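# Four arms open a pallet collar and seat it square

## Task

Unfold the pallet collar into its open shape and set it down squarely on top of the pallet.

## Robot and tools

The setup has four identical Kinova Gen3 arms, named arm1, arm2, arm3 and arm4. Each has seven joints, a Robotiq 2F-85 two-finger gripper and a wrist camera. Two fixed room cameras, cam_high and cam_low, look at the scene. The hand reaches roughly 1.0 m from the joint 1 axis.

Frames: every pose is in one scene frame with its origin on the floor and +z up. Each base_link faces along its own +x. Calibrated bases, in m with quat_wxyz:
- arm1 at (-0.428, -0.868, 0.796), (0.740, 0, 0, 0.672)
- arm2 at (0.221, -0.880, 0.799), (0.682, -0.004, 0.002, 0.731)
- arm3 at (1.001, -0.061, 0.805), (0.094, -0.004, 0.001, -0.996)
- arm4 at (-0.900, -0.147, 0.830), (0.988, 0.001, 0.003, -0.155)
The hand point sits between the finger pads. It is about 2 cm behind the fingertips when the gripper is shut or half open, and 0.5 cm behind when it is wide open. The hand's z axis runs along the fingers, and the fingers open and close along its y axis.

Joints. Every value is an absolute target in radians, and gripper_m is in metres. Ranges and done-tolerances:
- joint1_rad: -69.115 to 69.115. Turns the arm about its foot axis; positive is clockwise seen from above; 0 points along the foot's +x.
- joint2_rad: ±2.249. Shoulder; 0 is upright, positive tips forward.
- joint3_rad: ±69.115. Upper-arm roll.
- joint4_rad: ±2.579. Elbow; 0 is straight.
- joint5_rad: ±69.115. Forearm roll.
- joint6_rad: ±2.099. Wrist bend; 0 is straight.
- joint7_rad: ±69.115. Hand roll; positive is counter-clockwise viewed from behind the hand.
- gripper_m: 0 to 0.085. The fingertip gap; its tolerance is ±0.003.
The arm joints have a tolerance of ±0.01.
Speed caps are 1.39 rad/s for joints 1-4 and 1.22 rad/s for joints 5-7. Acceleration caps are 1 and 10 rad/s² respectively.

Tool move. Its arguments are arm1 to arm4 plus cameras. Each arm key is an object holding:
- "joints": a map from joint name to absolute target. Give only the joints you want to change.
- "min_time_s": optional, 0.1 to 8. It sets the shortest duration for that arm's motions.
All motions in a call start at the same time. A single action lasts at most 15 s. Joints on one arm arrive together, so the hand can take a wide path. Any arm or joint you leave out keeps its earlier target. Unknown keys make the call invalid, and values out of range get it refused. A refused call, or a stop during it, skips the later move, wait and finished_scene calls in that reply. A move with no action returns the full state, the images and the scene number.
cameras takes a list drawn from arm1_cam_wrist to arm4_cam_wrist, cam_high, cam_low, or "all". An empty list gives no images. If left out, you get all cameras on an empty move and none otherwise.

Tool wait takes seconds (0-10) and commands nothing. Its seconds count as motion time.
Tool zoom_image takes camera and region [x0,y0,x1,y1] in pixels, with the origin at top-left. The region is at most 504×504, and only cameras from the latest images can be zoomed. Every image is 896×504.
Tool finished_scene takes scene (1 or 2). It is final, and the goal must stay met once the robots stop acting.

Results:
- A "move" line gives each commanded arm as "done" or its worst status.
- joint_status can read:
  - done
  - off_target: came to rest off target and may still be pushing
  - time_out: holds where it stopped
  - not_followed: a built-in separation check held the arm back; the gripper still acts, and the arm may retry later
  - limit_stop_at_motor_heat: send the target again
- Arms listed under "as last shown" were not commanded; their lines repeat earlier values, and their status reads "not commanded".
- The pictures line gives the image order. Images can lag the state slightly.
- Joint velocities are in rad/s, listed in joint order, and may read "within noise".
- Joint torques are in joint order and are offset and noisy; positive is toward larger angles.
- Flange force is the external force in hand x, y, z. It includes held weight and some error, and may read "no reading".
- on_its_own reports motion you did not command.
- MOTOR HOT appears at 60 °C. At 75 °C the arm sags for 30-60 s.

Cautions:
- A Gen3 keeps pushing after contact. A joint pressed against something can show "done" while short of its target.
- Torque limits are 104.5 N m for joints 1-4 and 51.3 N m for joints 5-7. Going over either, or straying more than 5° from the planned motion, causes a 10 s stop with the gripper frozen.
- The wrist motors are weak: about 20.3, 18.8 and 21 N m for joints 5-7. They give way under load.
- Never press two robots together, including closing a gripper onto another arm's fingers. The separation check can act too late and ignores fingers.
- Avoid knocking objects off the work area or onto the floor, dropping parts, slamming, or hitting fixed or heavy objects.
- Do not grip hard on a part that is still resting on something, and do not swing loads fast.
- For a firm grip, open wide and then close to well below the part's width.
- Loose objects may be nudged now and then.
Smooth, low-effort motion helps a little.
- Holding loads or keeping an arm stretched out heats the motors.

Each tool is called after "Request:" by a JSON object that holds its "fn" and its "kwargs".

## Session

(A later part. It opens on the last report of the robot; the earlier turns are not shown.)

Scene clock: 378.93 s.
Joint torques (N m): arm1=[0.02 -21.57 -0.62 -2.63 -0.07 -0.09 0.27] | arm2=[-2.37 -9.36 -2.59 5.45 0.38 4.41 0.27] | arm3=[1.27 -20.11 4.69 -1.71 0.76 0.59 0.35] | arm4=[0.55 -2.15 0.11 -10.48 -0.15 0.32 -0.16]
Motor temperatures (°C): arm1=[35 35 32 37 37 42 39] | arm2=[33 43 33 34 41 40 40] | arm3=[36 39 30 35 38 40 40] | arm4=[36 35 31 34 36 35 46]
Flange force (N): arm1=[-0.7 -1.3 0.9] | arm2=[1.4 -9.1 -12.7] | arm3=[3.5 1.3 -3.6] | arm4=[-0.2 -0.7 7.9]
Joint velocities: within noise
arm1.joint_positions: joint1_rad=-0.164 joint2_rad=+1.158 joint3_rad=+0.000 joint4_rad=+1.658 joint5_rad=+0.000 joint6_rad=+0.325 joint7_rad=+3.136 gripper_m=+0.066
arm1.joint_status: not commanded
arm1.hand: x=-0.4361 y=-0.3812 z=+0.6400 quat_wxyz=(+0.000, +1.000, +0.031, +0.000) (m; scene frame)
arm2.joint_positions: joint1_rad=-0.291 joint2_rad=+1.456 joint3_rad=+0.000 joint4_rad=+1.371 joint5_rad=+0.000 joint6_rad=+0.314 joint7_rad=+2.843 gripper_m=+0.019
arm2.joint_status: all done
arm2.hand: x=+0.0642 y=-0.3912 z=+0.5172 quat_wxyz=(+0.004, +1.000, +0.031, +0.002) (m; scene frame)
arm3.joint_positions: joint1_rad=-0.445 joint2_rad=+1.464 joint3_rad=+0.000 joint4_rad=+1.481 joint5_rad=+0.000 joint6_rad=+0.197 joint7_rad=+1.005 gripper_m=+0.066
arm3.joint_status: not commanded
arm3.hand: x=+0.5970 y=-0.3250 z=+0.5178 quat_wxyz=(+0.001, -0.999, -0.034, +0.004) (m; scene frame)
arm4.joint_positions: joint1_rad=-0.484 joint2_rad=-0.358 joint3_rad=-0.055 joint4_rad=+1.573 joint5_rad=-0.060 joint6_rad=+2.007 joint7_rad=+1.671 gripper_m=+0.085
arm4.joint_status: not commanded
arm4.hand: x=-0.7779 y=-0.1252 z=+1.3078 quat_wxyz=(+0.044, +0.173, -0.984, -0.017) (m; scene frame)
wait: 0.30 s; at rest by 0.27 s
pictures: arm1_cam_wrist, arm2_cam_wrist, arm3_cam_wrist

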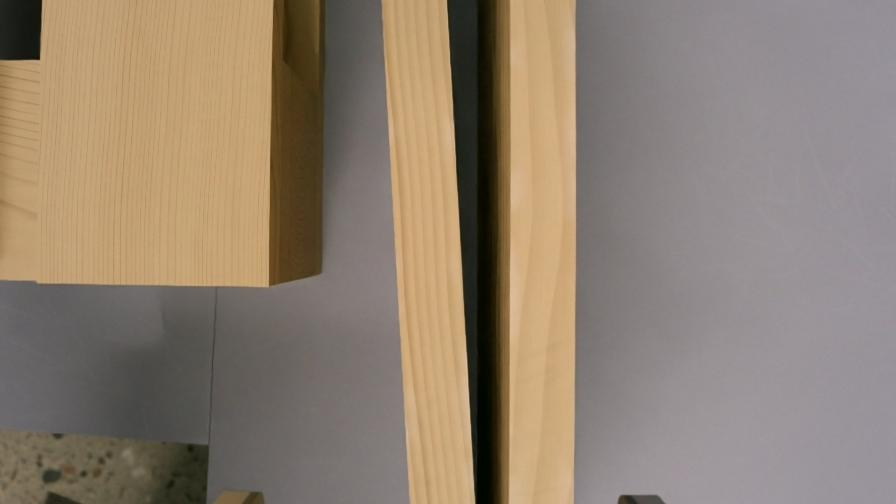

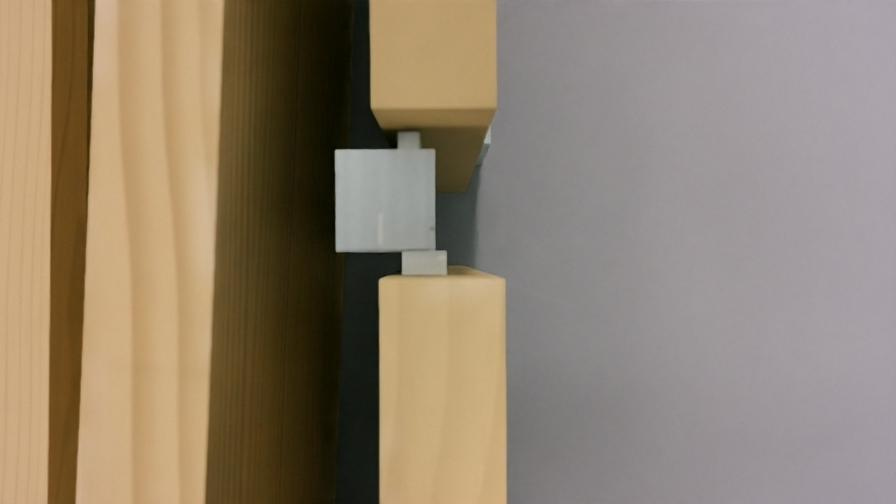

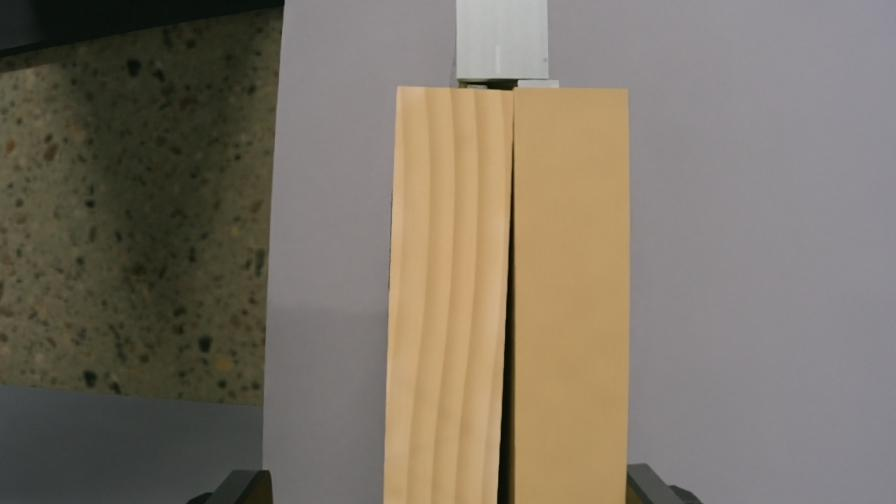

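Request:
{"fn": "move", "kwargs": {"arm1": {"joints": {"joint1_rad": -0.248, "joint2_rad": 0.8905, "joint4_rad": 2.3126, "joint6_rad": -0.0615, "joint7_rad": 3.0519, "gripper_m": 0.06}, "min_time_s": 2.0}, "arm4": {"joints": {"joint1_rad": -0.0152, "joint2_rad": 0.3, "joint3_rad": 0.0, "joint4_rad": 1.9, "joint5_rad": 0.0, "joint6_rad": 0.9416, "joint7_rad": -1.1552, "gripper_m": 0.03}, "min_time_s": 3.0}}}

Request:
{"fn": "move", "kwargs": {"arm4": {"joints": {"joint1_rad": -0.0152, "joint2_rad": 1.3437, "joint4_rad": 0.9001, "joint6_rad": 0.8977, "joint7_rad": -1.1552}, "min_time_s": 2.5}}}

Request:
{"fn": "move", "kwargs": {"arm4": {"joints": {"joint2_rad": 1.5530, "joint4_rad": 0.7439, "joint6_rad": 0.8447}, "min_time_s": 1.2}}}

Request:
{"fn": "wait", "kwargs": {"seconds": 0.3, "cameras": ["arm4_cam_wrist", "arm2_cam_wrist", "cam_high"]}}

Scene clock: 394.87 s.
Joint torques (N m): arm1=[-0.04 -15.27 -0.69 0.73 -0.1 -0.08 0.24] | arm2=[-2.33 -9.36 -2.55 5.39 0.37 4.37 0.32] | arm3=[1.26 -20 4.8 -1.61 0.8 0.57 0.4] | arm4=[0.58 -13.98 0.21 -9.44 -0.1 0.06 -0.18]
Motor temperatures (°C): arm1=[35 36 32 37 37 42 39] | arm2=[33 43 33 34 41 40 40] | arm3=[36 39 30 35 38 40 40] | arm4=[36 35 31 34 36 35 46]
Flange force (N): arm1=[-0.1 -0.8 0.6] | arm2=[1.3 -8.9 -12.9] | arm3=[3.2 1.5 -3.6] | arm4=[-4.6 -3.3 4.6]
move: arm1 done; arm4 done
Joint velocities: within noise
arm1.joint_positions: joint1_rad=-0.248 joint2_rad=+0.891 joint3_rad=+0.000 joint4_rad=+2.313 joint5_rad=+0.000 joint6_rad=-0.062 joint7_rad=+3.052 gripper_m=+0.060
arm1.joint_status: all done
arm1.hand: x=-0.4501 y=-0.5597 z=+0.7199 quat_wxyz=(+0.000, +1.000, +0.031, +0.000) (m; scene frame)
arm2, arm3: as last shown
arm4.joint_positions: joint1_rad=-0.015 joint2_rad=+0.300 joint3_rad=+0.000 joint4_rad=+1.900 joint5_rad=+0.000 joint6_rad=+0.942 joint7_rad=-1.155 gripper_m=+0.030
arm4.joint_status: all done
arm4.hand: x=-0.5439 y=-0.2816 z=+1.0184 quat_wxyz=(+0.001, -0.998, -0.060, +0.002) (m; scene frame)
pictures: none

Scene clock: 397.73 s.
Joint torques (N m): arm1=[-0.13 -15.26 -0.65 0.78 -0.12 -0.08 0.27] | arm2=[-2.38 -9.39 -2.66 5.37 0.4 4.38 0.29] | arm3=[1.32 -20.13 4.73 -1.6 0.73 0.51 0.34] | arm4=[0.59 -27.11 0.51 -9.18 -0.1 0.03 -0.17]
Motor temperatures (°C): arm1=[35 36 32 37 37 42 39] | arm2=[33 43 33 34 41 40 40] | arm3=[36 39 30 35 38 40 40] | arm4=[36 35 31 34 36 35 46]
Flange force (N): arm1=[0.2 -1.0 0.6] | arm2=[1.4 -8.9 -12.8] | arm3=[2.9 1.7 -3.3] | arm4=[-11.7 -6.4 -1.8]
move: arm4 done
Joint velocities: within noise
arm1, arm2, arm3: as last shown
arm4.joint_positions: joint1_rad=-0.015 joint2_rad=+1.344 joint3_rad=+0.000 joint4_rad=+0.900 joint5_rad=+0.000 joint6_rad=+0.898 joint7_rad=-1.155 gripper_m=+0.030
arm4.joint_status: all done
arm4.hand: x=-0.2802 y=-0.3617 z=+0.6987 quat_wxyz=(+0.001, -0.998, -0.060, +0.002) (m; scene frame)
pictures: none

Scene clock: 399.30 s.
Joint torques (N m): arm1=[-0.03 -15.35 -0.7 0.69 -0.11 -0.11 0.26] | arm2=[-2.3 -9.35 -2.57 5.38 0.4 4.38 0.29] | arm3=[1.28 -20.02 4.74 -1.71 0.77 0.56 0.33] | arm4=[0.65 -27.24 0.48 -8.85 -0.09 0.04 -0.16]
Motor temperatures (°C): arm1=[35 36 32 37 37 42 39] | arm2=[33 43 33 34 41 40 40] | arm3=[36 39 30 35 38 40 40] | arm4=[36 35 31 34 36 35 46]
Flange force (N): arm1=[-0.1 -0.7 0.7] | arm2=[1.3 -8.8 -12.9] | arm3=[3.5 1.3 -3.8] | arm4=[-13.5 -7.4 -4.6]
move: arm4 done
Joint velocities: within noise
arm1, arm2, arm3: as last shown
arm4.joint_positions: joint1_rad=-0.015 joint2_rad=+1.553 joint3_rad=+0.000 joint4_rad=+0.744 joint5_rad=+0.000 joint6_rad=+0.845 joint7_rad=-1.155 gripper_m=+0.030
arm4.joint_status: all done
arm4.hand: x=-0.2808 y=-0.3615 z=+0.5987 quat_wxyz=(+0.001, -0.998, -0.060, +0.002) (m; scene frame)
pictures: none

Scene clock: 399.60 s.
Joint torques (N m): arm1=[-0.05 -15.34 -0.71 0.73 -0.07 -0.06 0.32] | arm2=[-2.37 -9.38 -2.63 5.39 0.39 4.38 0.26] | arm3=[1.19 -20.05 4.79 -1.64 0.8 0.52 0.36] | arm4=[0.59 -27.29 0.44 -8.86 -0.12 0.04 -0.16]
Motor temperatures (°C): arm1=[35 36 32 37 37 42 39] | arm2=[33 43 33 34 41 40 40] | arm3=[36 39 30 35 38 40 40] | arm4=[36 35 31 34 36 35 46]
Flange force (N): arm1=[-0.2 -0.7 0.9] | arm2=[1.5 -9.0 -12.8] | arm3=[3.0 1.4 -3.6] | arm4=[-13.6 -7.3 -4.5]
Joint velocities: within noise
arm1.joint_positions: joint1_rad=-0.248 joint2_rad=+0.891 joint3_rad=+0.000 joint4_rad=+2.313 joint5_rad=+0.000 joint6_rad=-0.062 joint7_rad=+3.052 gripper_m=+0.060
arm1.joint_status: not commanded
arm1.hand: x=-0.4501 y=-0.5597 z=+0.7199 quat_wxyz=(+0.000, +1.000, +0.031, +0.000) (m; scene frame)
arm2.joint_positions: joint1_rad=-0.291 joint2_rad=+1.456 joint3_rad=+0.000 joint4_rad=+1.371 joint5_rad=+0.000 joint6_rad=+0.314 joint7_rad=+2.843 gripper_m=+0.019
arm2.joint_status: not commanded
arm2.hand: x=+0.0642 y=-0.3912 z=+0.5172 quat_wxyz=(+0.004, +1.000, +0.031, +0.002) (m; scene frame)
arm3.joint_positions: joint1_rad=-0.445 joint2_rad=+1.464 joint3_rad=+0.000 joint4_rad=+1.481 joint5_rad=+0.000 joint6_rad=+0.197 joint7_rad=+1.005 gripper_m=+0.066
arm3.joint_status: not commanded
arm3.hand: x=+0.5970 y=-0.3250 z=+0.5178 quat_wxyz=(+0.001, -0.999, -0.034, +0.004) (m; scene frame)
arm4.joint_positions: joint1_rad=-0.015 joint2_rad=+1.553 joint3_rad=+0.000 joint4_rad=+0.744 joint5_rad=+0.000 joint6_rad=+0.845 joint7_rad=-1.155 gripper_m=+0.030
arm4.joint_status: all done
arm4.hand: x=-0.2808 y=-0.3615 z=+0.5987 quat_wxyz=(+0.001, -0.998, -0.060, +0.002) (m; scene frame)
wait: 0.30 s; at rest by 0.27 s
pictures: arm2_cam_wrist, arm4_cam_wrist, cam_high

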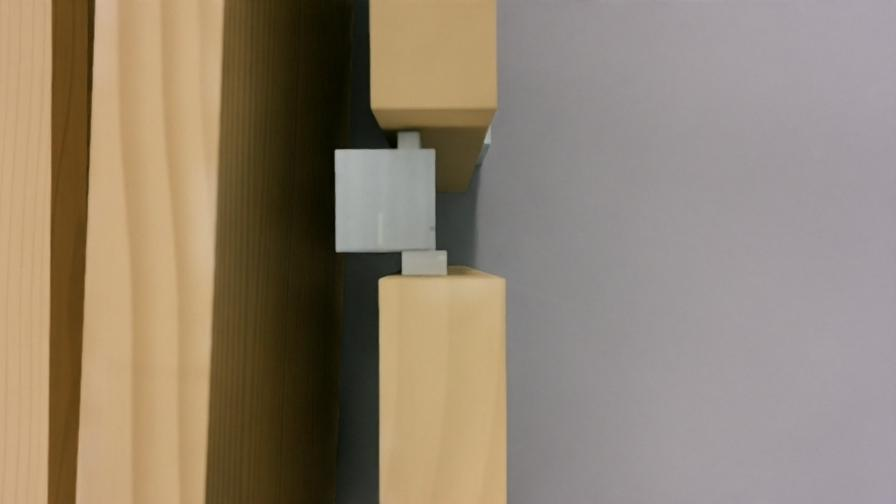

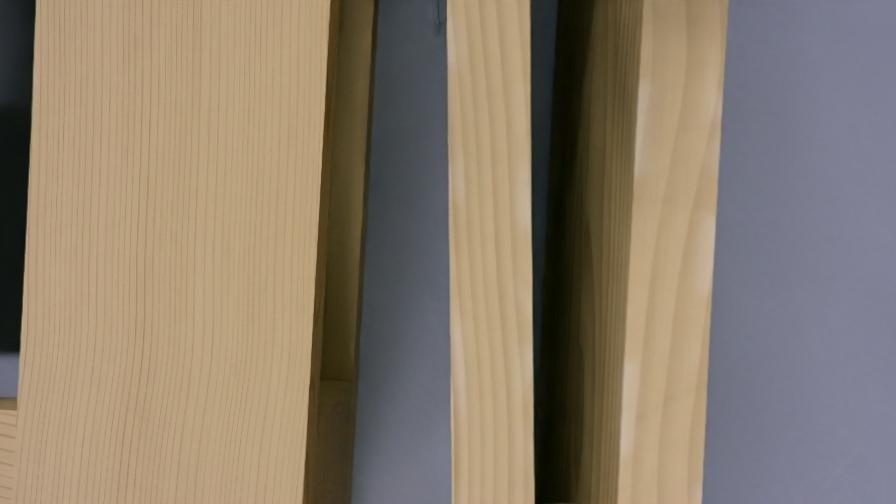

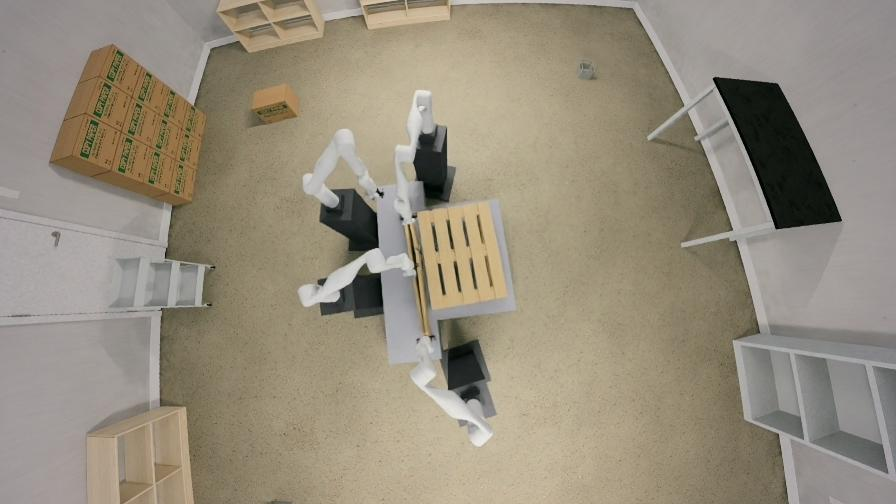

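Request:
{"fn": "move", "kwargs": {"arm4": {"joints": {"joint1_rad": -0.0021, "joint2_rad": 1.6882, "joint4_rad": 0.5804, "joint6_rad": 0.8731, "joint7_rad": -1.1421, "gripper_m": 0.03}, "min_time_s": 3}, "cameras": []}}

Request:
{"fn": "wait", "kwargs": {"seconds": 0.5, "cameras": ["arm4_cam_wrist", "cam_high"]}}

Scene clock: 411.87 s.
Joint torques (N m): arm1=[0.01 -15.32 -0.68 0.72 -0.08 -0.07 0.25] | arm2=[-2.37 -9.34 -2.57 5.41 0.38 4.38 0.29] | arm3=[1.21 -20.08 4.76 -1.59 0.8 0.55 0.36] | arm4=[0.62 -27.32 0.46 -9.12 -0.09 -0.01 -0.17]
Motor temperatures (°C): arm1=[35 36 32 37 37 42 39] | arm2=[33 42 33 34 41 40 40] | arm3=[36 39 30 35 38 40 40] | arm4=[36 35 31 34 36 35 46]
Flange force (N): arm1=[-0.3 -0.7 0.8] | arm2=[1.4 -9.0 -12.9] | arm3=[3.0 1.5 -3.4] | arm4=[-17.1 -9.4 -7.2]
move: arm4 done
Joint velocities: within noise
arm1, arm2, arm3: as last shown
arm4.joint_positions: joint1_rad=-0.002 joint2_rad=+1.688 joint3_rad=+0.000 joint4_rad=+0.580 joint5_rad=+0.000 joint6_rad=+0.873 joint7_rad=-1.142 gripper_m=+0.030
arm4.joint_status: all done
arm4.hand: x=-0.2811 y=-0.3704 z=+0.5486 quat_wxyz=(+0.001, -0.998, -0.060, +0.002) (m; scene frame)
pictures: none
No camera images: "cameras" was empty.

Scene clock: 412.37 s.
Joint torques (N m): arm1=[-0.07 -15.32 -0.66 0.79 -0.07 -0.07 0.27] | arm2=[-2.35 -9.37 -2.6 5.39 0.37 4.37 0.29] | arm3=[1.33 -20.02 4.74 -1.66 0.76 0.52 0.32] | arm4=[0.61 -27.29 0.5 -9.09 -0.1 -0.02 -0.17]
Motor temperatures (°C): arm1=[35 36 32 37 37 42 39] | arm2=[33 42 33 34 41 40 40] | arm3=[36 39 30 35 38 40 40] | arm4=[36 35 31 34 36 35 46]
Flange force (N): arm1=[0.0 -1.0 0.8] | arm2=[1.4 -9.0 -12.8] | arm3=[3.3 1.6 -3.7] | arm4=[-17.0 -9.3 -7.2]
Joint velocities: within noise
arm1.joint_positions: joint1_rad=-0.248 joint2_rad=+0.891 joint3_rad=+0.000 joint4_rad=+2.313 joint5_rad=+0.000 joint6_rad=-0.062 joint7_rad=+3.052 gripper_m=+0.060
arm1.joint_status: not commanded
arm1.hand: x=-0.4501 y=-0.5597 z=+0.7199 quat_wxyz=(+0.000, +1.000, +0.031, +0.000) (m; scene frame)
arm2.joint_positions: joint1_rad=-0.291 joint2_rad=+1.456 joint3_rad=+0.000 joint4_rad=+1.371 joint5_rad=+0.000 joint6_rad=+0.314 joint7_rad=+2.843 gripper_m=+0.019
arm2.joint_status: not commanded
arm2.hand: x=+0.0642 y=-0.3912 z=+0.5172 quat_wxyz=(+0.004, +1.000, +0.031, +0.002) (m; scene frame)
arm3.joint_positions: joint1_rad=-0.445 joint2_rad=+1.464 joint3_rad=+0.000 joint4_rad=+1.481 joint5_rad=+0.000 joint6_rad=+0.197 joint7_rad=+1.005 gripper_m=+0.066
arm3.joint_status: not commanded
arm3.hand: x=+0.5970 y=-0.3250 z=+0.5178 quat_wxyz=(+0.001, -0.999, -0.034, +0.004) (m; scene frame)
arm4.joint_positions: joint1_rad=-0.002 joint2_rad=+1.688 joint3_rad=+0.000 joint4_rad=+0.580 joint5_rad=+0.000 joint6_rad=+0.873 joint7_rad=-1.142 gripper_m=+0.030
arm4.joint_status: all done
arm4.hand: x=-0.2811 y=-0.3704 z=+0.5486 quat_wxyz=(+0.001, -0.998, -0.060, +0.002) (m; scene frame)
wait: 0.50 s; at rest by 0.27 s
pictures: arm4_cam_wrist, cam_high

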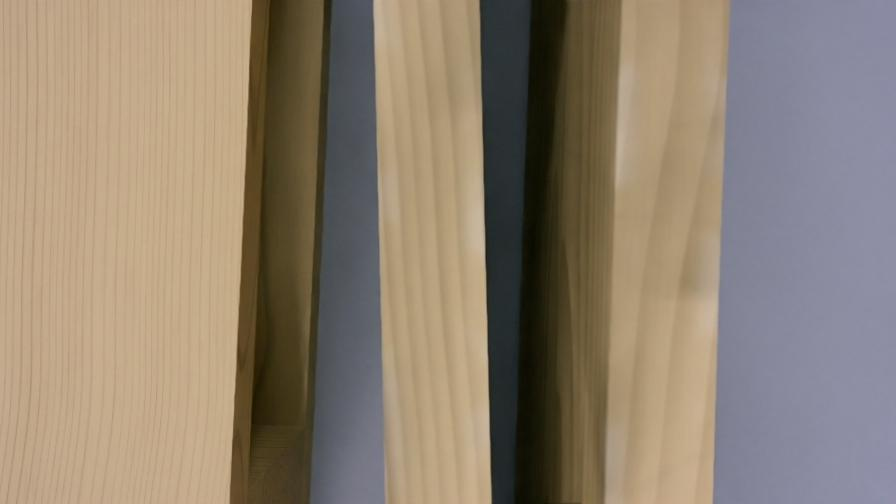

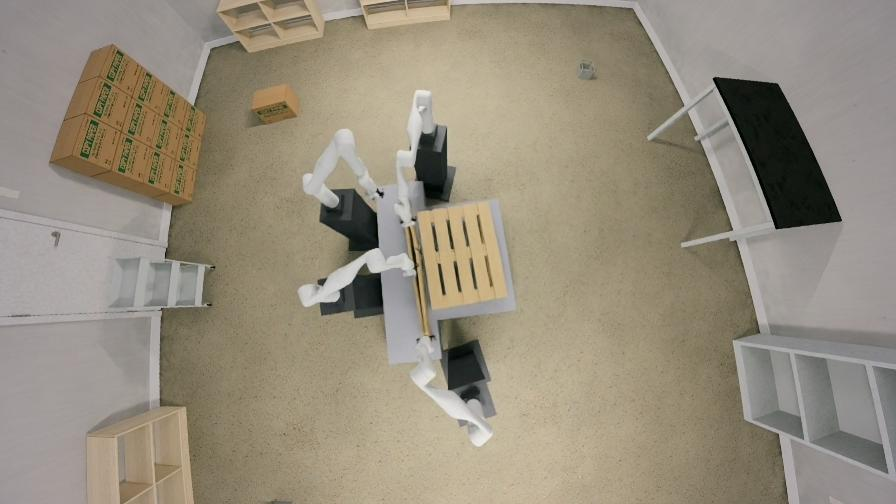

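Request:
{"fn": "move", "kwargs": {"arm4": {"joints": {"joint1_rad": -0.0072, "joint2_rad": 1.6843, "joint4_rad": 0.5910, "joint6_rad": 0.8663, "joint7_rad": -1.1252, "gripper_m": 0.034}, "min_time_s": 1.5}, "cameras": []}}

Request:
{"fn": "wait", "kwargs": {"seconds": 0.4, "cameras": ["arm4_cam_wrist"]}}

Scene clock: 418.73 s.
Joint torques (N m): arm1=[-0.1 -15.32 -0.74 0.65 -0.11 -0.1 0.27] | arm2=[-2.35 -9.37 -2.6 5.42 0.41 4.38 0.29] | arm3=[1.26 -20.04 4.67 -1.73 0.73 0.54 0.41] | arm4=[0.61 -27.26 0.48 -9.06 -0.1 0.01 -0.17]
Motor temperatures (°C): arm1=[35 35 32 37 37 42 39] | arm2=[33 42 33 34 41 40 40] | arm3=[36 39 30 35 38 40 40] | arm4=[36 35 31 34 36 35 46]
Flange force (N): arm1=[0.1 -0.6 0.6] | arm2=[1.3 -9.0 -12.8] | arm3=[3.5 1.4 -3.8] | arm4=[-16.7 -9.5 -7.2]
move: arm4 done
Joint velocities: within noise
arm1, arm2, arm3: as last shown
arm4.joint_positions: joint1_rad=-0.007 joint2_rad=+1.684 joint3_rad=+0.000 joint4_rad=+0.591 joint5_rad=+0.000 joint6_rad=+0.866 joint7_rad=-1.125 gripper_m=+0.034
arm4.joint_status: all done
arm4.hand: x=-0.2810 y=-0.3669 z=+0.5487 quat_wxyz=(+0.001, -0.997, -0.071, +0.002) (m; scene frame)
pictures: none
No camera images: "cameras" was empty.

Scene clock: 419.13 s.
Joint torques (N m): arm1=[0 -15.33 -0.69 0.75 -0.06 -0.08 0.23] | arm2=[-2.39 -9.39 -2.6 5.4 0.4 4.4 0.27] | arm3=[1.26 -20.04 4.68 -1.69 0.76 0.54 0.36] | arm4=[0.62 -27.25 0.48 -9.03 -0.08 -0.01 -0.15]
Motor temperatures (°C): arm1=[35 35 32 37 37 42 39] | arm2=[33 42 33 34 41 40 40] | arm3=[36 39 30 35 38 40 40] | arm4=[36 35 31 34 36 35 46]
Flange force (N): arm1=[-0.2 -0.8 0.8] | arm2=[1.5 -8.9 -12.8] | arm3=[3.4 1.4 -3.7] | arm4=[-16.4 -9.4 -7.1]
Joint velocities: within noise
arm1.joint_positions: joint1_rad=-0.248 joint2_rad=+0.891 joint3_rad=+0.000 joint4_rad=+2.313 joint5_rad=+0.000 joint6_rad=-0.062 joint7_rad=+3.052 gripper_m=+0.060
arm1.joint_status: not commanded
arm1.hand: x=-0.4501 y=-0.5597 z=+0.7199 quat_wxyz=(+0.000, +1.000, +0.031, +0.000) (m; scene frame)
arm2.joint_positions: joint1_rad=-0.291 joint2_rad=+1.456 joint3_rad=+0.000 joint4_rad=+1.371 joint5_rad=+0.000 joint6_rad=+0.314 joint7_rad=+2.843 gripper_m=+0.019
arm2.joint_status: not commanded
arm2.hand: x=+0.0642 y=-0.3912 z=+0.5172 quat_wxyz=(+0.004, +1.000, +0.031, +0.002) (m; scene frame)
arm3.joint_positions: joint1_rad=-0.445 joint2_rad=+1.464 joint3_rad=+0.000 joint4_rad=+1.481 joint5_rad=+0.000 joint6_rad=+0.197 joint7_rad=+1.005 gripper_m=+0.066
arm3.joint_status: not commanded
arm3.hand: x=+0.5970 y=-0.3250 z=+0.5178 quat_wxyz=(+0.001, -0.999, -0.034, +0.004) (m; scene frame)
arm4.joint_positions: joint1_rad=-0.007 joint2_rad=+1.684 joint3_rad=+0.000 joint4_rad=+0.591 joint5_rad=+0.000 joint6_rad=+0.866 joint7_rad=-1.125 gripper_m=+0.034
arm4.joint_status: all done
arm4.hand: x=-0.2810 y=-0.3669 z=+0.5487 quat_wxyz=(+0.001, -0.997, -0.071, +0.002) (m; scene frame)
wait: 0.40 s; at rest by 0.27 s
pictures: arm4_cam_wrist

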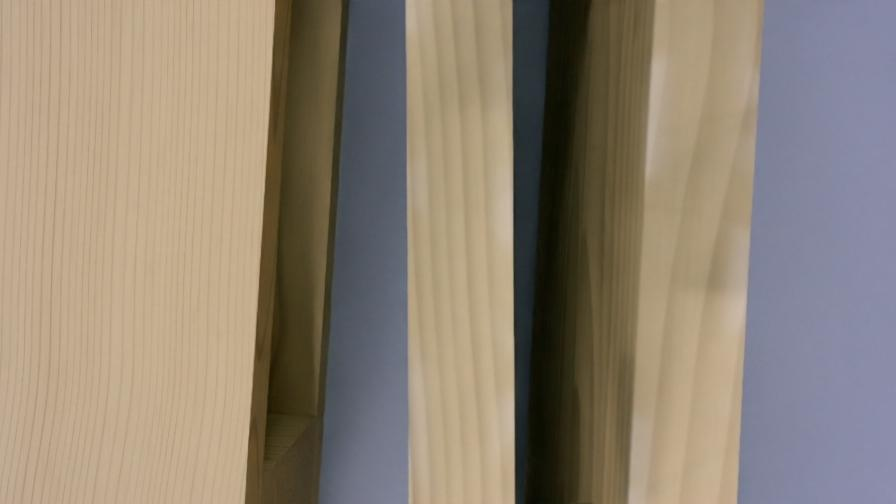

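Request:
{"fn": "move", "kwargs": {"arm4": {"joints": {"joint1_rad": -0.0072, "joint2_rad": 1.7804, "joint4_rad": 0.4623, "joint6_rad": 0.8989, "joint7_rad": -1.1252, "gripper_m": 0.034}, "min_time_s": 2}, "cameras": []}}

Request:
{"fn": "wait", "kwargs": {"seconds": 0.3, "cameras": ["arm4_cam_wrist"]}}

Scene clock: 422.13 s.
Joint torques (N m): arm1=[-0.06 -15.38 -0.68 0.77 -0.1 -0.05 0.24] | arm2=[-1.94 -9.52 -2.14 4 0.4 3.51 0.21] | arm3=[1.87 -19.69 5.51 -1.3 0.88 0.8 0.37] | arm4=[3.13 -26.72 2.14 -9.44 0.84 -0.43 -0.16]
Motor temperatures (°C): arm1=[35 35 32 37 37 42 39] | arm2=[33 42 33 34 41 40 40] | arm3=[36 39 30 35 38 40 40] | arm4=[36 36 31 34 36 35 46]
Flange force (N): arm1=[0.0 -0.8 1.0] | arm2=[1.4 -6.2 -15.5] | arm3=[3.7 2.7 -3.7] | arm4=no reading
move: arm4 done
Joint velocities: within noise
arm1, arm2, arm3: as last shown
arm4.joint_positions: joint1_rad=-0.007 joint2_rad=+1.780 joint3_rad=+0.000 joint4_rad=+0.462 joint5_rad=+0.000 joint6_rad=+0.899 joint7_rad=-1.125 gripper_m=+0.034
arm4.joint_status: all done
arm4.hand: x=-0.2812 y=-0.3668 z=+0.5167 quat_wxyz=(+0.001, -0.997, -0.071, +0.002) (m; scene frame)
pictures: none
No camera images: "cameras" was empty.

Scene clock: 422.43 s.
Joint torques (N m): arm1=[-0.01 -15.33 -0.67 0.71 -0.13 -0.06 0.29] | arm2=[-1.97 -9.5 -2.15 3.99 0.41 3.54 0.21] | arm3=[1.88 -19.74 5.5 -1.15 0.84 0.82 0.3] | arm4=[3.1 -26.68 2.13 -9.47 0.86 -0.43 -0.14]
Motor temperatures (°C): arm1=[35 35 32 37 37 42 39] | arm2=[33 42 33 34 41 40 40] | arm3=[36 39 30 35 38 40 40] | arm4=[36 36 31 34 36 35 46]
Flange force (N): arm1=[-0.2 -0.6 0.8] | arm2=[1.5 -6.1 -15.5] | arm3=[3.2 2.9 -3.2] | arm4=no reading
Joint velocities: within noise
arm1.joint_positions: joint1_rad=-0.248 joint2_rad=+0.891 joint3_rad=+0.000 joint4_rad=+2.313 joint5_rad=+0.000 joint6_rad=-0.062 joint7_rad=+3.052 gripper_m=+0.060
arm1.joint_status: not commanded
arm1.hand: x=-0.4501 y=-0.5597 z=+0.7199 quat_wxyz=(+0.000, +1.000, +0.031, +0.000) (m; scene frame)
arm2.joint_positions: joint1_rad=-0.291 joint2_rad=+1.456 joint3_rad=+0.000 joint4_rad=+1.371 joint5_rad=+0.000 joint6_rad=+0.314 joint7_rad=+2.843 gripper_m=+0.019
arm2.joint_status: not commanded
arm2.hand: x=+0.0642 y=-0.3912 z=+0.5172 quat_wxyz=(+0.004, +1.000, +0.031, +0.002) (m; scene frame)
arm3.joint_positions: joint1_rad=-0.445 joint2_rad=+1.464 joint3_rad=+0.000 joint4_rad=+1.481 joint5_rad=+0.000 joint6_rad=+0.197 joint7_rad=+1.005 gripper_m=+0.066
arm3.joint_status: not commanded
arm3.hand: x=+0.5970 y=-0.3250 z=+0.5178 quat_wxyz=(+0.001, -0.999, -0.034, +0.004) (m; scene frame)
arm4.joint_positions: joint1_rad=-0.007 joint2_rad=+1.780 joint3_rad=+0.000 joint4_rad=+0.462 joint5_rad=+0.000 joint6_rad=+0.899 joint7_rad=-1.125 gripper_m=+0.034
arm4.joint_status: all done
arm4.hand: x=-0.2812 y=-0.3668 z=+0.5167 quat_wxyz=(+0.001, -0.997, -0.071, +0.002) (m; scene frame)
wait: 0.30 s; at rest by 0.27 s
pictures: arm4_cam_wrist

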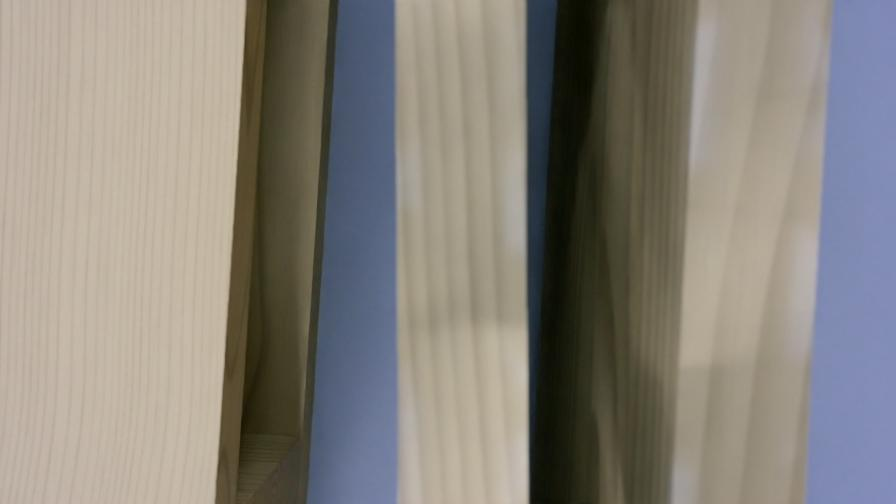

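Request:
{"fn": "move", "kwargs": {"arm4": {"joints": {"gripper_m": 0.017}}, "cameras": []}}

Request:
{"fn": "wait", "kwargs": {"seconds": 0.3, "cameras": ["arm4_cam_wrist", "cam_low"]}}

Scene clock: 425.30 s.
Joint torques (N m): arm1=[0.04 -15.38 -0.66 0.75 -0.1 -0.09 0.31] | arm2=[-2.19 -9.72 -2.48 4.97 0.36 4.11 0.22] | arm3=[1.01 -20.08 4.37 -1.56 0.7 0.55 0.35] | arm4=[0.19 -23.4 1.2 -8.11 0.83 -0.43 0.5]
Motor temperatures (°C): arm1=[35 35 32 37 37 42 39] | arm2=[33 42 33 34 41 40 40] | arm3=[36 39 30 35 38 40 40] | arm4=[36 36 31 34 36 35 46]
Flange force (N): arm1=[-0.4 -0.8 0.9] | arm2=[1.3 -8.4 -12.9] | arm3=[2.6 1.1 -3.4] | arm4=no reading
move: arm4 done
Joint velocities: within noise
arm1, arm2, arm3: as last shown
arm4.joint_positions: joint1_rad=-0.007 joint2_rad=+1.780 joint3_rad=+0.000 joint4_rad=+0.462 joint5_rad=+0.000 joint6_rad=+0.899 joint7_rad=-1.125 gripper_m=+0.019
arm4.joint_status: all done
arm4.hand: x=-0.2812 y=-0.3668 z=+0.5167 quat_wxyz=(+0.001, -0.997, -0.071, +0.002) (m; scene frame)
pictures: none
No camera images: "cameras" was empty.

Scene clock: 425.60 s.
Joint torques (N m): arm1=[-0.04 -15.35 -0.72 0.69 -0.11 -0.12 0.26] | arm2=[-2.23 -9.74 -2.45 5 0.37 4.12 0.22] | arm3=[1 -20.13 4.33 -1.58 0.74 0.59 0.39] | arm4=[0.17 -23.43 1.14 -8.11 0.83 -0.43 0.49]
Motor temperatures (°C): arm1=[35 35 32 37 37 42 39] | arm2=[33 42 33 34 41 40 40] | arm3=[36 39 30 35 38 40 40] | arm4=[36 36 31 34 36 35 46]
Flange force (N): arm1=[-0.1 -0.8 0.7] | arm2=[1.4 -8.5 -12.8] | arm3=[2.8 1.1 -3.3] | arm4=no reading
Joint velocities: within noise
arm1.joint_positions: joint1_rad=-0.248 joint2_rad=+0.891 joint3_rad=+0.000 joint4_rad=+2.313 joint5_rad=+0.000 joint6_rad=-0.062 joint7_rad=+3.052 gripper_m=+0.060
arm1.joint_status: not commanded
arm1.hand: x=-0.4501 y=-0.5597 z=+0.7199 quat_wxyz=(+0.000, +1.000, +0.031, +0.000) (m; scene frame)
arm2.joint_positions: joint1_rad=-0.291 joint2_rad=+1.456 joint3_rad=+0.000 joint4_rad=+1.371 joint5_rad=+0.000 joint6_rad=+0.314 joint7_rad=+2.843 gripper_m=+0.019
arm2.joint_status: not commanded
arm2.hand: x=+0.0642 y=-0.3912 z=+0.5172 quat_wxyz=(+0.004, +1.000, +0.031, +0.002) (m; scene frame)
arm3.joint_positions: joint1_rad=-0.445 joint2_rad=+1.464 joint3_rad=+0.000 joint4_rad=+1.481 joint5_rad=+0.000 joint6_rad=+0.197 joint7_rad=+1.005 gripper_m=+0.066
arm3.joint_status: not commanded
arm3.hand: x=+0.5970 y=-0.3250 z=+0.5178 quat_wxyz=(+0.001, -0.999, -0.034, +0.004) (m; scene frame)
arm4.joint_positions: joint1_rad=-0.007 joint2_rad=+1.780 joint3_rad=+0.000 joint4_rad=+0.462 joint5_rad=+0.000 joint6_rad=+0.899 joint7_rad=-1.125 gripper_m=+0.019
arm4.joint_status: all done
arm4.hand: x=-0.2812 y=-0.3668 z=+0.5167 quat_wxyz=(+0.001, -0.997, -0.071, +0.002) (m; scene frame)
wait: 0.30 s; at rest by 0.27 s
pictures: arm4_cam_wrist, cam_low

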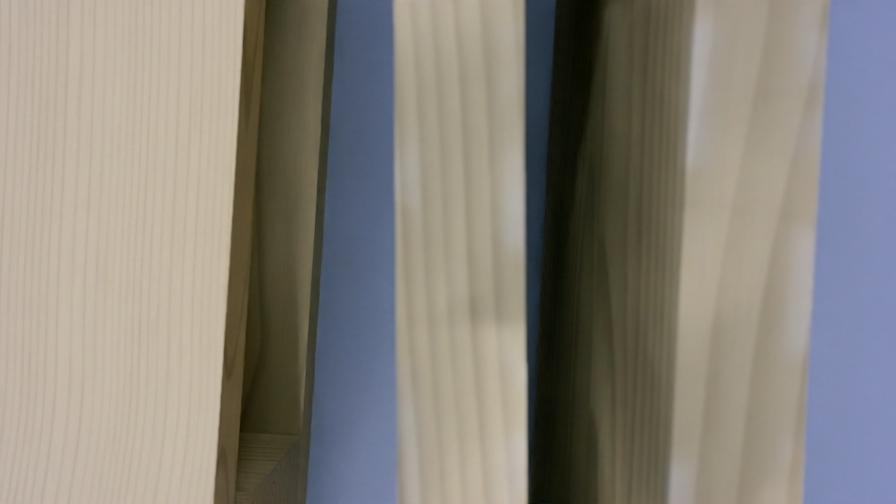

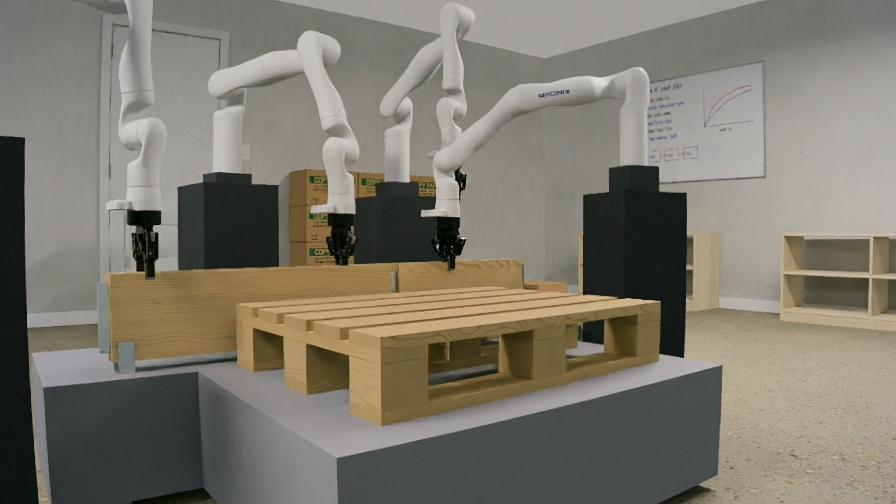

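Request:
{"fn": "move", "kwargs": {"arm3": {"joints": {"joint1_rad": -0.4448, "joint2_rad": 1.2778, "joint4_rad": 1.6160, "joint6_rad": 0.2478, "joint7_rad": 1.0054, "gripper_m": 0.066}, "min_time_s": 2}, "cameras": []}}

Request:
{"fn": "move", "kwargs": {"arm3": {"joints": {"joint1_rad": -0.3839, "joint2_rad": 1.2867, "joint4_rad": 1.3918, "joint6_rad": 0.4631, "joint7_rad": 1.0664, "gripper_m": 0.04}, "min_time_s": 2}, "arm2": {"joints": {"joint1_rad": -0.3033, "joint2_rad": 1.4435, "joint4_rad": 1.4453, "joint6_rad": 0.2527, "joint7_rad": 2.8011}, "min_time_s": 4}, "cameras": []}}

Request:
{"fn": "wait", "kwargs": {"seconds": 0.3, "cameras": ["arm4_cam_wrist", "arm3_cam_wrist", "arm2_cam_wrist"]}}

Scene clock: 438.87 s.
Joint torques (N m): arm1=[-0.05 -15.34 -0.7 0.72 -0.12 -0.04 0.23] | arm2=[-2.01 -10.18 -2.13 3.64 0.42 3.38 0.24] | arm3=[-0.75 -20.03 2.11 -2.44 0.57 0.41 0.37] | arm4=[0.11 -23.68 1.11 -8.05 0.78 -0.26 0.48]
Motor temperatures (°C): arm1=[35 35 32 37 37 42 39] | arm2=[33 42 33 34 41 40 40] | arm3=[36 39 30 35 38 40 40] | arm4=[36 36 31 34 36 35 46]
Flange force (N): arm1=[0.0 -0.6 0.9] | arm2=[1.6 -5.8 -14.7] | arm3=[1.7 -2.5 -3.2] | arm4=no reading
move: arm3 done
Joint velocities: within noise
arm1, arm2: as last shown
arm3.joint_positions: joint1_rad=-0.445 joint2_rad=+1.278 joint3_rad=+0.000 joint4_rad=+1.616 joint5_rad=+0.000 joint6_rad=+0.248 joint7_rad=+1.005 gripper_m=+0.066
arm3.joint_status: all done
arm3.hand: x=+0.5976 y=-0.3250 z=+0.5979 quat_wxyz=(+0.001, -0.999, -0.034, +0.004) (m; scene frame)
arm4.joint_positions: joint1_rad=-0.007 joint2_rad=+1.780 joint3_rad=+0.000 joint4_rad=+0.462 joint5_rad=+0.000 joint6_rad=+0.899 joint7_rad=-1.125 gripper_m=+0.019
arm4.joint_status: not commanded
arm4.hand: x=-0.2812 y=-0.3668 z=+0.5167 quat_wxyz=(+0.001, -0.997, -0.071, +0.002) (m; scene frame)
pictures: none
No camera images: "cameras" was empty.

Scene clock: 443.17 s.
Joint torques (N m): arm1=[-0.09 -15.36 -0.61 0.77 -0.08 -0.06 0.29] | arm2=[-1.39 -9.85 -1.99 5.23 0.27 4.3 -0.01] | arm3=[-0.76 -21.96 2.11 -4.13 0.54 0.37 0.35] | arm4=[-0.09 -23.91 0.98 -7.8 0.69 0.09 0.49]
Motor temperatures (°C): arm1=[35 35 32 37 37 42 39] | arm2=[33 41 33 34 41 40 40] | arm3=[36 39 30 35 38 40 40] | arm4=[36 37 31 34 36 35 46]
Flange force (N): arm1=[0.0 -0.9 0.9] | arm2=[0.1 -7.5 -12.0] | arm3=[2.0 -2.5 -2.7] | arm4=no reading
move: arm2 done; arm3 done
Joint velocities: within noise
arm1: as last shown
arm2.joint_positions: joint1_rad=-0.303 joint2_rad=+1.443 joint3_rad=+0.000 joint4_rad=+1.445 joint5_rad=+0.000 joint6_rad=+0.253 joint7_rad=+2.801 gripper_m=+0.019
arm2.joint_status: all done
arm2.hand: x=+0.0652 y=-0.4110 z=+0.5174 quat_wxyz=(+0.004, +1.000, +0.016, +0.002) (m; scene frame)
arm3.joint_positions: joint1_rad=-0.384 joint2_rad=+1.287 joint3_rad=+0.000 joint4_rad=+1.392 joint5_rad=+0.000 joint6_rad=+0.463 joint7_rad=+1.066 gripper_m=+0.040
arm3.joint_status: all done
arm3.hand: x=+0.5283 y=-0.3350 z=+0.6183 quat_wxyz=(+0.001, -0.999, -0.034, +0.004) (m; scene frame)
arm4.joint_positions: joint1_rad=-0.007 joint2_rad=+1.780 joint3_rad=+0.000 joint4_rad=+0.462 joint5_rad=+0.000 joint6_rad=+0.899 joint7_rad=-1.125 gripper_m=+0.019
arm4.joint_status: not commanded
arm4.hand: x=-0.2812 y=-0.3668 z=+0.5167 quat_wxyz=(+0.001, -0.997, -0.071, +0.002) (m; scene frame)
pictures: none
No camera images: "cameras" was empty.

Scene clock: 443.47 s.
Joint torques (N m): arm1=[-0.06 -15.29 -0.74 0.76 -0.09 -0.09 0.31] | arm2=[-1.41 -9.88 -2 5.2 0.28 4.3 0] | arm3=[-0.76 -21.93 2.11 -4.13 0.61 0.35 0.35] | arm4=[-0.12 -23.91 0.93 -7.82 0.67 0.07 0.49]
Motor temperatures (°C): arm1=[35 35 32 37 37 42 39] | arm2=[33 41 33 34 41 40 40] | arm3=[36 39 30 35 38 40 40] | arm4=[36 37 31 34 36 35 46]
Flange force (N): arm1=[-0.1 -0.9 0.6] | arm2=[0.2 -7.4 -12.0] | arm3=[2.0 -2.5 -2.8] | arm4=no reading
Joint velocities: within noise
arm1.joint_positions: joint1_rad=-0.248 joint2_rad=+0.891 joint3_rad=+0.000 joint4_rad=+2.313 joint5_rad=+0.000 joint6_rad=-0.062 joint7_rad=+3.052 gripper_m=+0.060
arm1.joint_status: not commanded
arm1.hand: x=-0.4501 y=-0.5597 z=+0.7199 quat_wxyz=(+0.000, +1.000, +0.031, +0.000) (m; scene frame)
arm2.joint_positions: joint1_rad=-0.303 joint2_rad=+1.443 joint3_rad=+0.000 joint4_rad=+1.445 joint5_rad=+0.000 joint6_rad=+0.253 joint7_rad=+2.801 gripper_m=+0.019
arm2.joint_status: all done
arm2.hand: x=+0.0652 y=-0.4110 z=+0.5174 quat_wxyz=(+0.004, +1.000, +0.016, +0.002) (m; scene frame)
arm3.joint_positions: joint1_rad=-0.384 joint2_rad=+1.287 joint3_rad=+0.000 joint4_rad=+1.392 joint5_rad=+0.000 joint6_rad=+0.463 joint7_rad=+1.066 gripper_m=+0.040
arm3.joint_status: all done
arm3.hand: x=+0.5283 y=-0.3350 z=+0.6183 quat_wxyz=(+0.001, -0.999, -0.034, +0.004) (m; scene frame)
arm4.joint_positions: joint1_rad=-0.007 joint2_rad=+1.780 joint3_rad=+0.000 joint4_rad=+0.462 joint5_rad=+0.000 joint6_rad=+0.899 joint7_rad=-1.125 gripper_m=+0.019
arm4.joint_status: not commanded
arm4.hand: x=-0.2812 y=-0.3668 z=+0.5167 quat_wxyz=(+0.001, -0.997, -0.071, +0.002) (m; scene frame)
wait: 0.30 s; at rest by 0.27 s
pictures: arm2_cam_wrist, arm3_cam_wrist, arm4_cam_wrist

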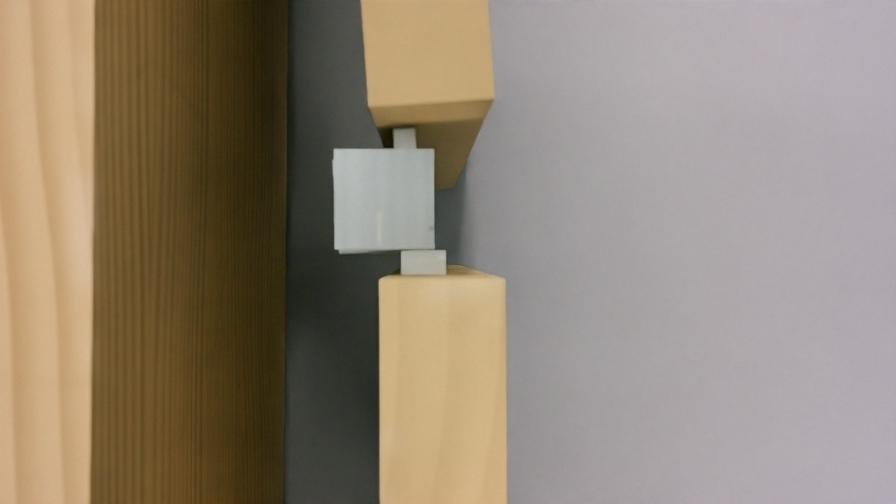

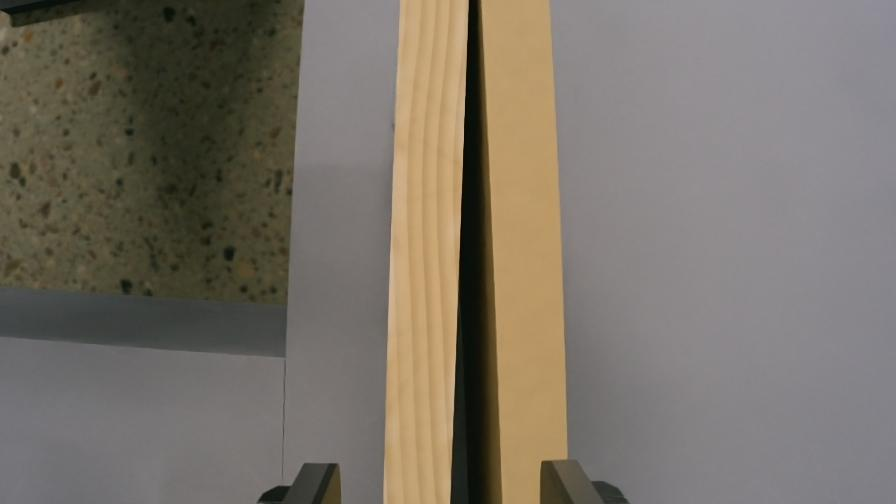

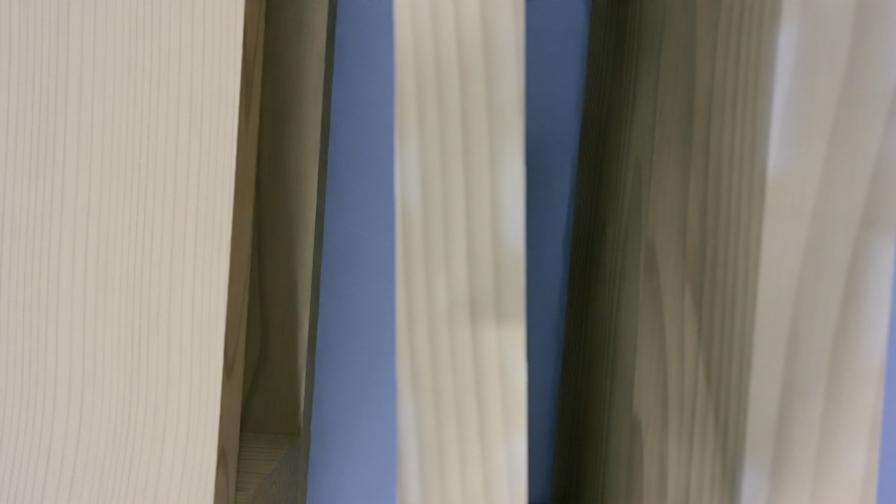

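Request:
{"fn": "move", "kwargs": {"arm2": {"joints": {"joint1_rad": -0.3176, "joint2_rad": 1.4336, "joint4_rad": 1.5151, "joint6_rad": 0.1929, "joint7_rad": 2.7568}, "min_time_s": 4}, "cameras": []}}

Request:
{"fn": "wait", "kwargs": {"seconds": 0.3, "cameras": ["arm4_cam_wrist", "arm3_cam_wrist", "arm2_cam_wrist"]}}

Scene clock: 448.87 s.
Joint torques (N m): arm1=[-0.08 -15.33 -0.72 0.71 -0.09 -0.08 0.27] | arm2=[-2.98 -10.5 -4.32 4.95 0.01 3.92 -0.12] | arm3=[-0.85 -21.97 2.07 -4.21 0.57 0.41 0.38] | arm4=[-0.19 -23.84 0.89 -7.84 0.66 0.03 0.48]
Motor temperatures (°C): arm1=[35 35 32 37 37 42 39] | arm2=[33 41 33 34 40 40 40] | arm3=[36 39 30 35 38 40 40] | arm4=[36 37 31 34 36 35 46]
Flange force (N): arm1=[0.0 -0.7 0.7] | arm2=[3.4 -8.3 -11.1] | arm3=[2.3 -2.8 -2.8] | arm4=no reading
move: arm2 done
Joint velocities: within noise
arm1, arm3: as last shown
arm2.joint_positions: joint1_rad=-0.318 joint2_rad=+1.434 joint3_rad=+0.000 joint4_rad=+1.515 joint5_rad=+0.000 joint6_rad=+0.193 joint7_rad=+2.757 gripper_m=+0.019
arm2.joint_status: all done
arm2.hand: x=+0.0656 y=-0.4309 z=+0.5175 quat_wxyz=(+0.004, +1.000, +0.001, +0.002) (m; scene frame)
arm4.joint_positions: joint1_rad=-0.007 joint2_rad=+1.780 joint3_rad=+0.000 joint4_rad=+0.462 joint5_rad=+0.000 joint6_rad=+0.899 joint7_rad=-1.125 gripper_m=+0.019
arm4.joint_status: not commanded
arm4.hand: x=-0.2812 y=-0.3668 z=+0.5167 quat_wxyz=(+0.001, -0.997, -0.071, +0.002) (m; scene frame)
pictures: none
No camera images: "cameras" was empty.

Scene clock: 449.17 s.
Joint torques (N m): arm1=[-0.04 -15.32 -0.76 0.75 -0.05 -0.04 0.28] | arm2=[-2.96 -10.51 -4.29 4.89 0 3.94 -0.14] | arm3=[-0.87 -21.89 2.04 -4.17 0.57 0.42 0.35] | arm4=[-0.19 -23.82 0.87 -7.85 0.66 0.03 0.48]
Motor temperatures (°C): arm1=[35 35 32 37 37 42 39] | arm2=[33 41 33 34 40 40 40] | arm3=[36 39 30 35 38 40 40] | arm4=[36 37 31 34 36 35 46]
Flange force (N): arm1=[-0.2 -0.7 0.8] | arm2=[3.4 -8.1 -11.1] | arm3=[2.2 -2.8 -2.9] | arm4=no reading
Joint velocities: within noise
arm1.joint_positions: joint1_rad=-0.248 joint2_rad=+0.891 joint3_rad=+0.000 joint4_rad=+2.313 joint5_rad=+0.000 joint6_rad=-0.062 joint7_rad=+3.052 gripper_m=+0.060
arm1.joint_status: not commanded
arm1.hand: x=-0.4501 y=-0.5597 z=+0.7199 quat_wxyz=(+0.000, +1.000, +0.031, +0.000) (m; scene frame)
arm2.joint_positions: joint1_rad=-0.318 joint2_rad=+1.434 joint3_rad=+0.000 joint4_rad=+1.515 joint5_rad=+0.000 joint6_rad=+0.193 joint7_rad=+2.757 gripper_m=+0.019
arm2.joint_status: all done
arm2.hand: x=+0.0656 y=-0.4309 z=+0.5175 quat_wxyz=(+0.004, +1.000, +0.001, +0.002) (m; scene frame)
arm3.joint_positions: joint1_rad=-0.384 joint2_rad=+1.287 joint3_rad=+0.000 joint4_rad=+1.392 joint5_rad=+0.000 joint6_rad=+0.463 joint7_rad=+1.066 gripper_m=+0.040
arm3.joint_status: not commanded
arm3.hand: x=+0.5283 y=-0.3350 z=+0.6183 quat_wxyz=(+0.001, -0.999, -0.034, +0.004) (m; scene frame)
arm4.joint_positions: joint1_rad=-0.007 joint2_rad=+1.780 joint3_rad=+0.000 joint4_rad=+0.462 joint5_rad=+0.000 joint6_rad=+0.899 joint7_rad=-1.125 gripper_m=+0.019
arm4.joint_status: not commanded
arm4.hand: x=-0.2812 y=-0.3668 z=+0.5167 quat_wxyz=(+0.001, -0.997, -0.071, +0.002) (m; scene frame)
wait: 0.30 s; at rest by 0.27 s
pictures: arm2_cam_wrist, arm3_cam_wrist, arm4_cam_wrist

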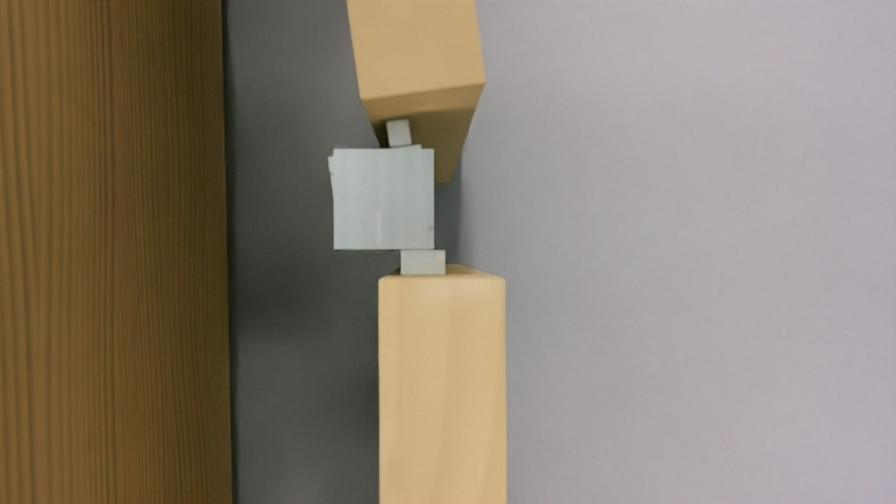

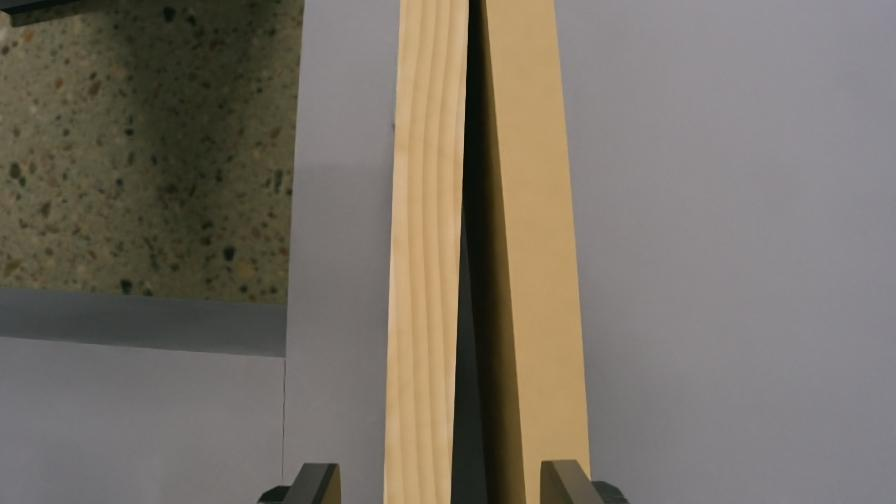

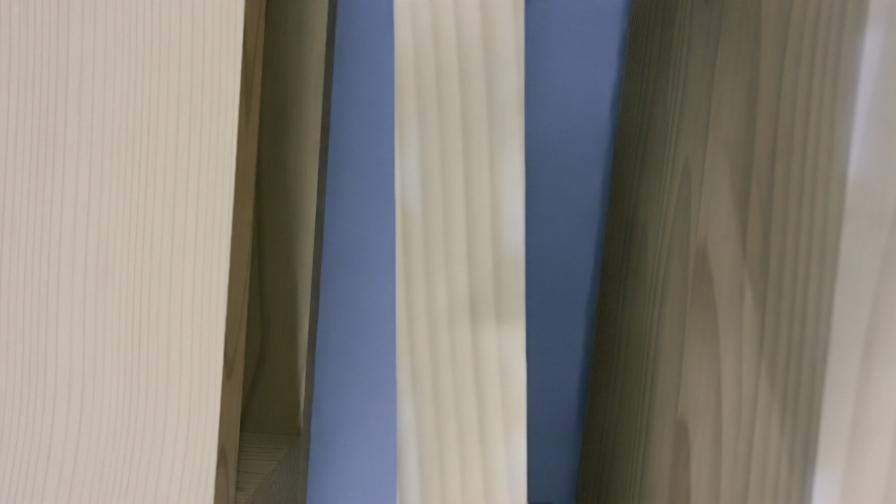

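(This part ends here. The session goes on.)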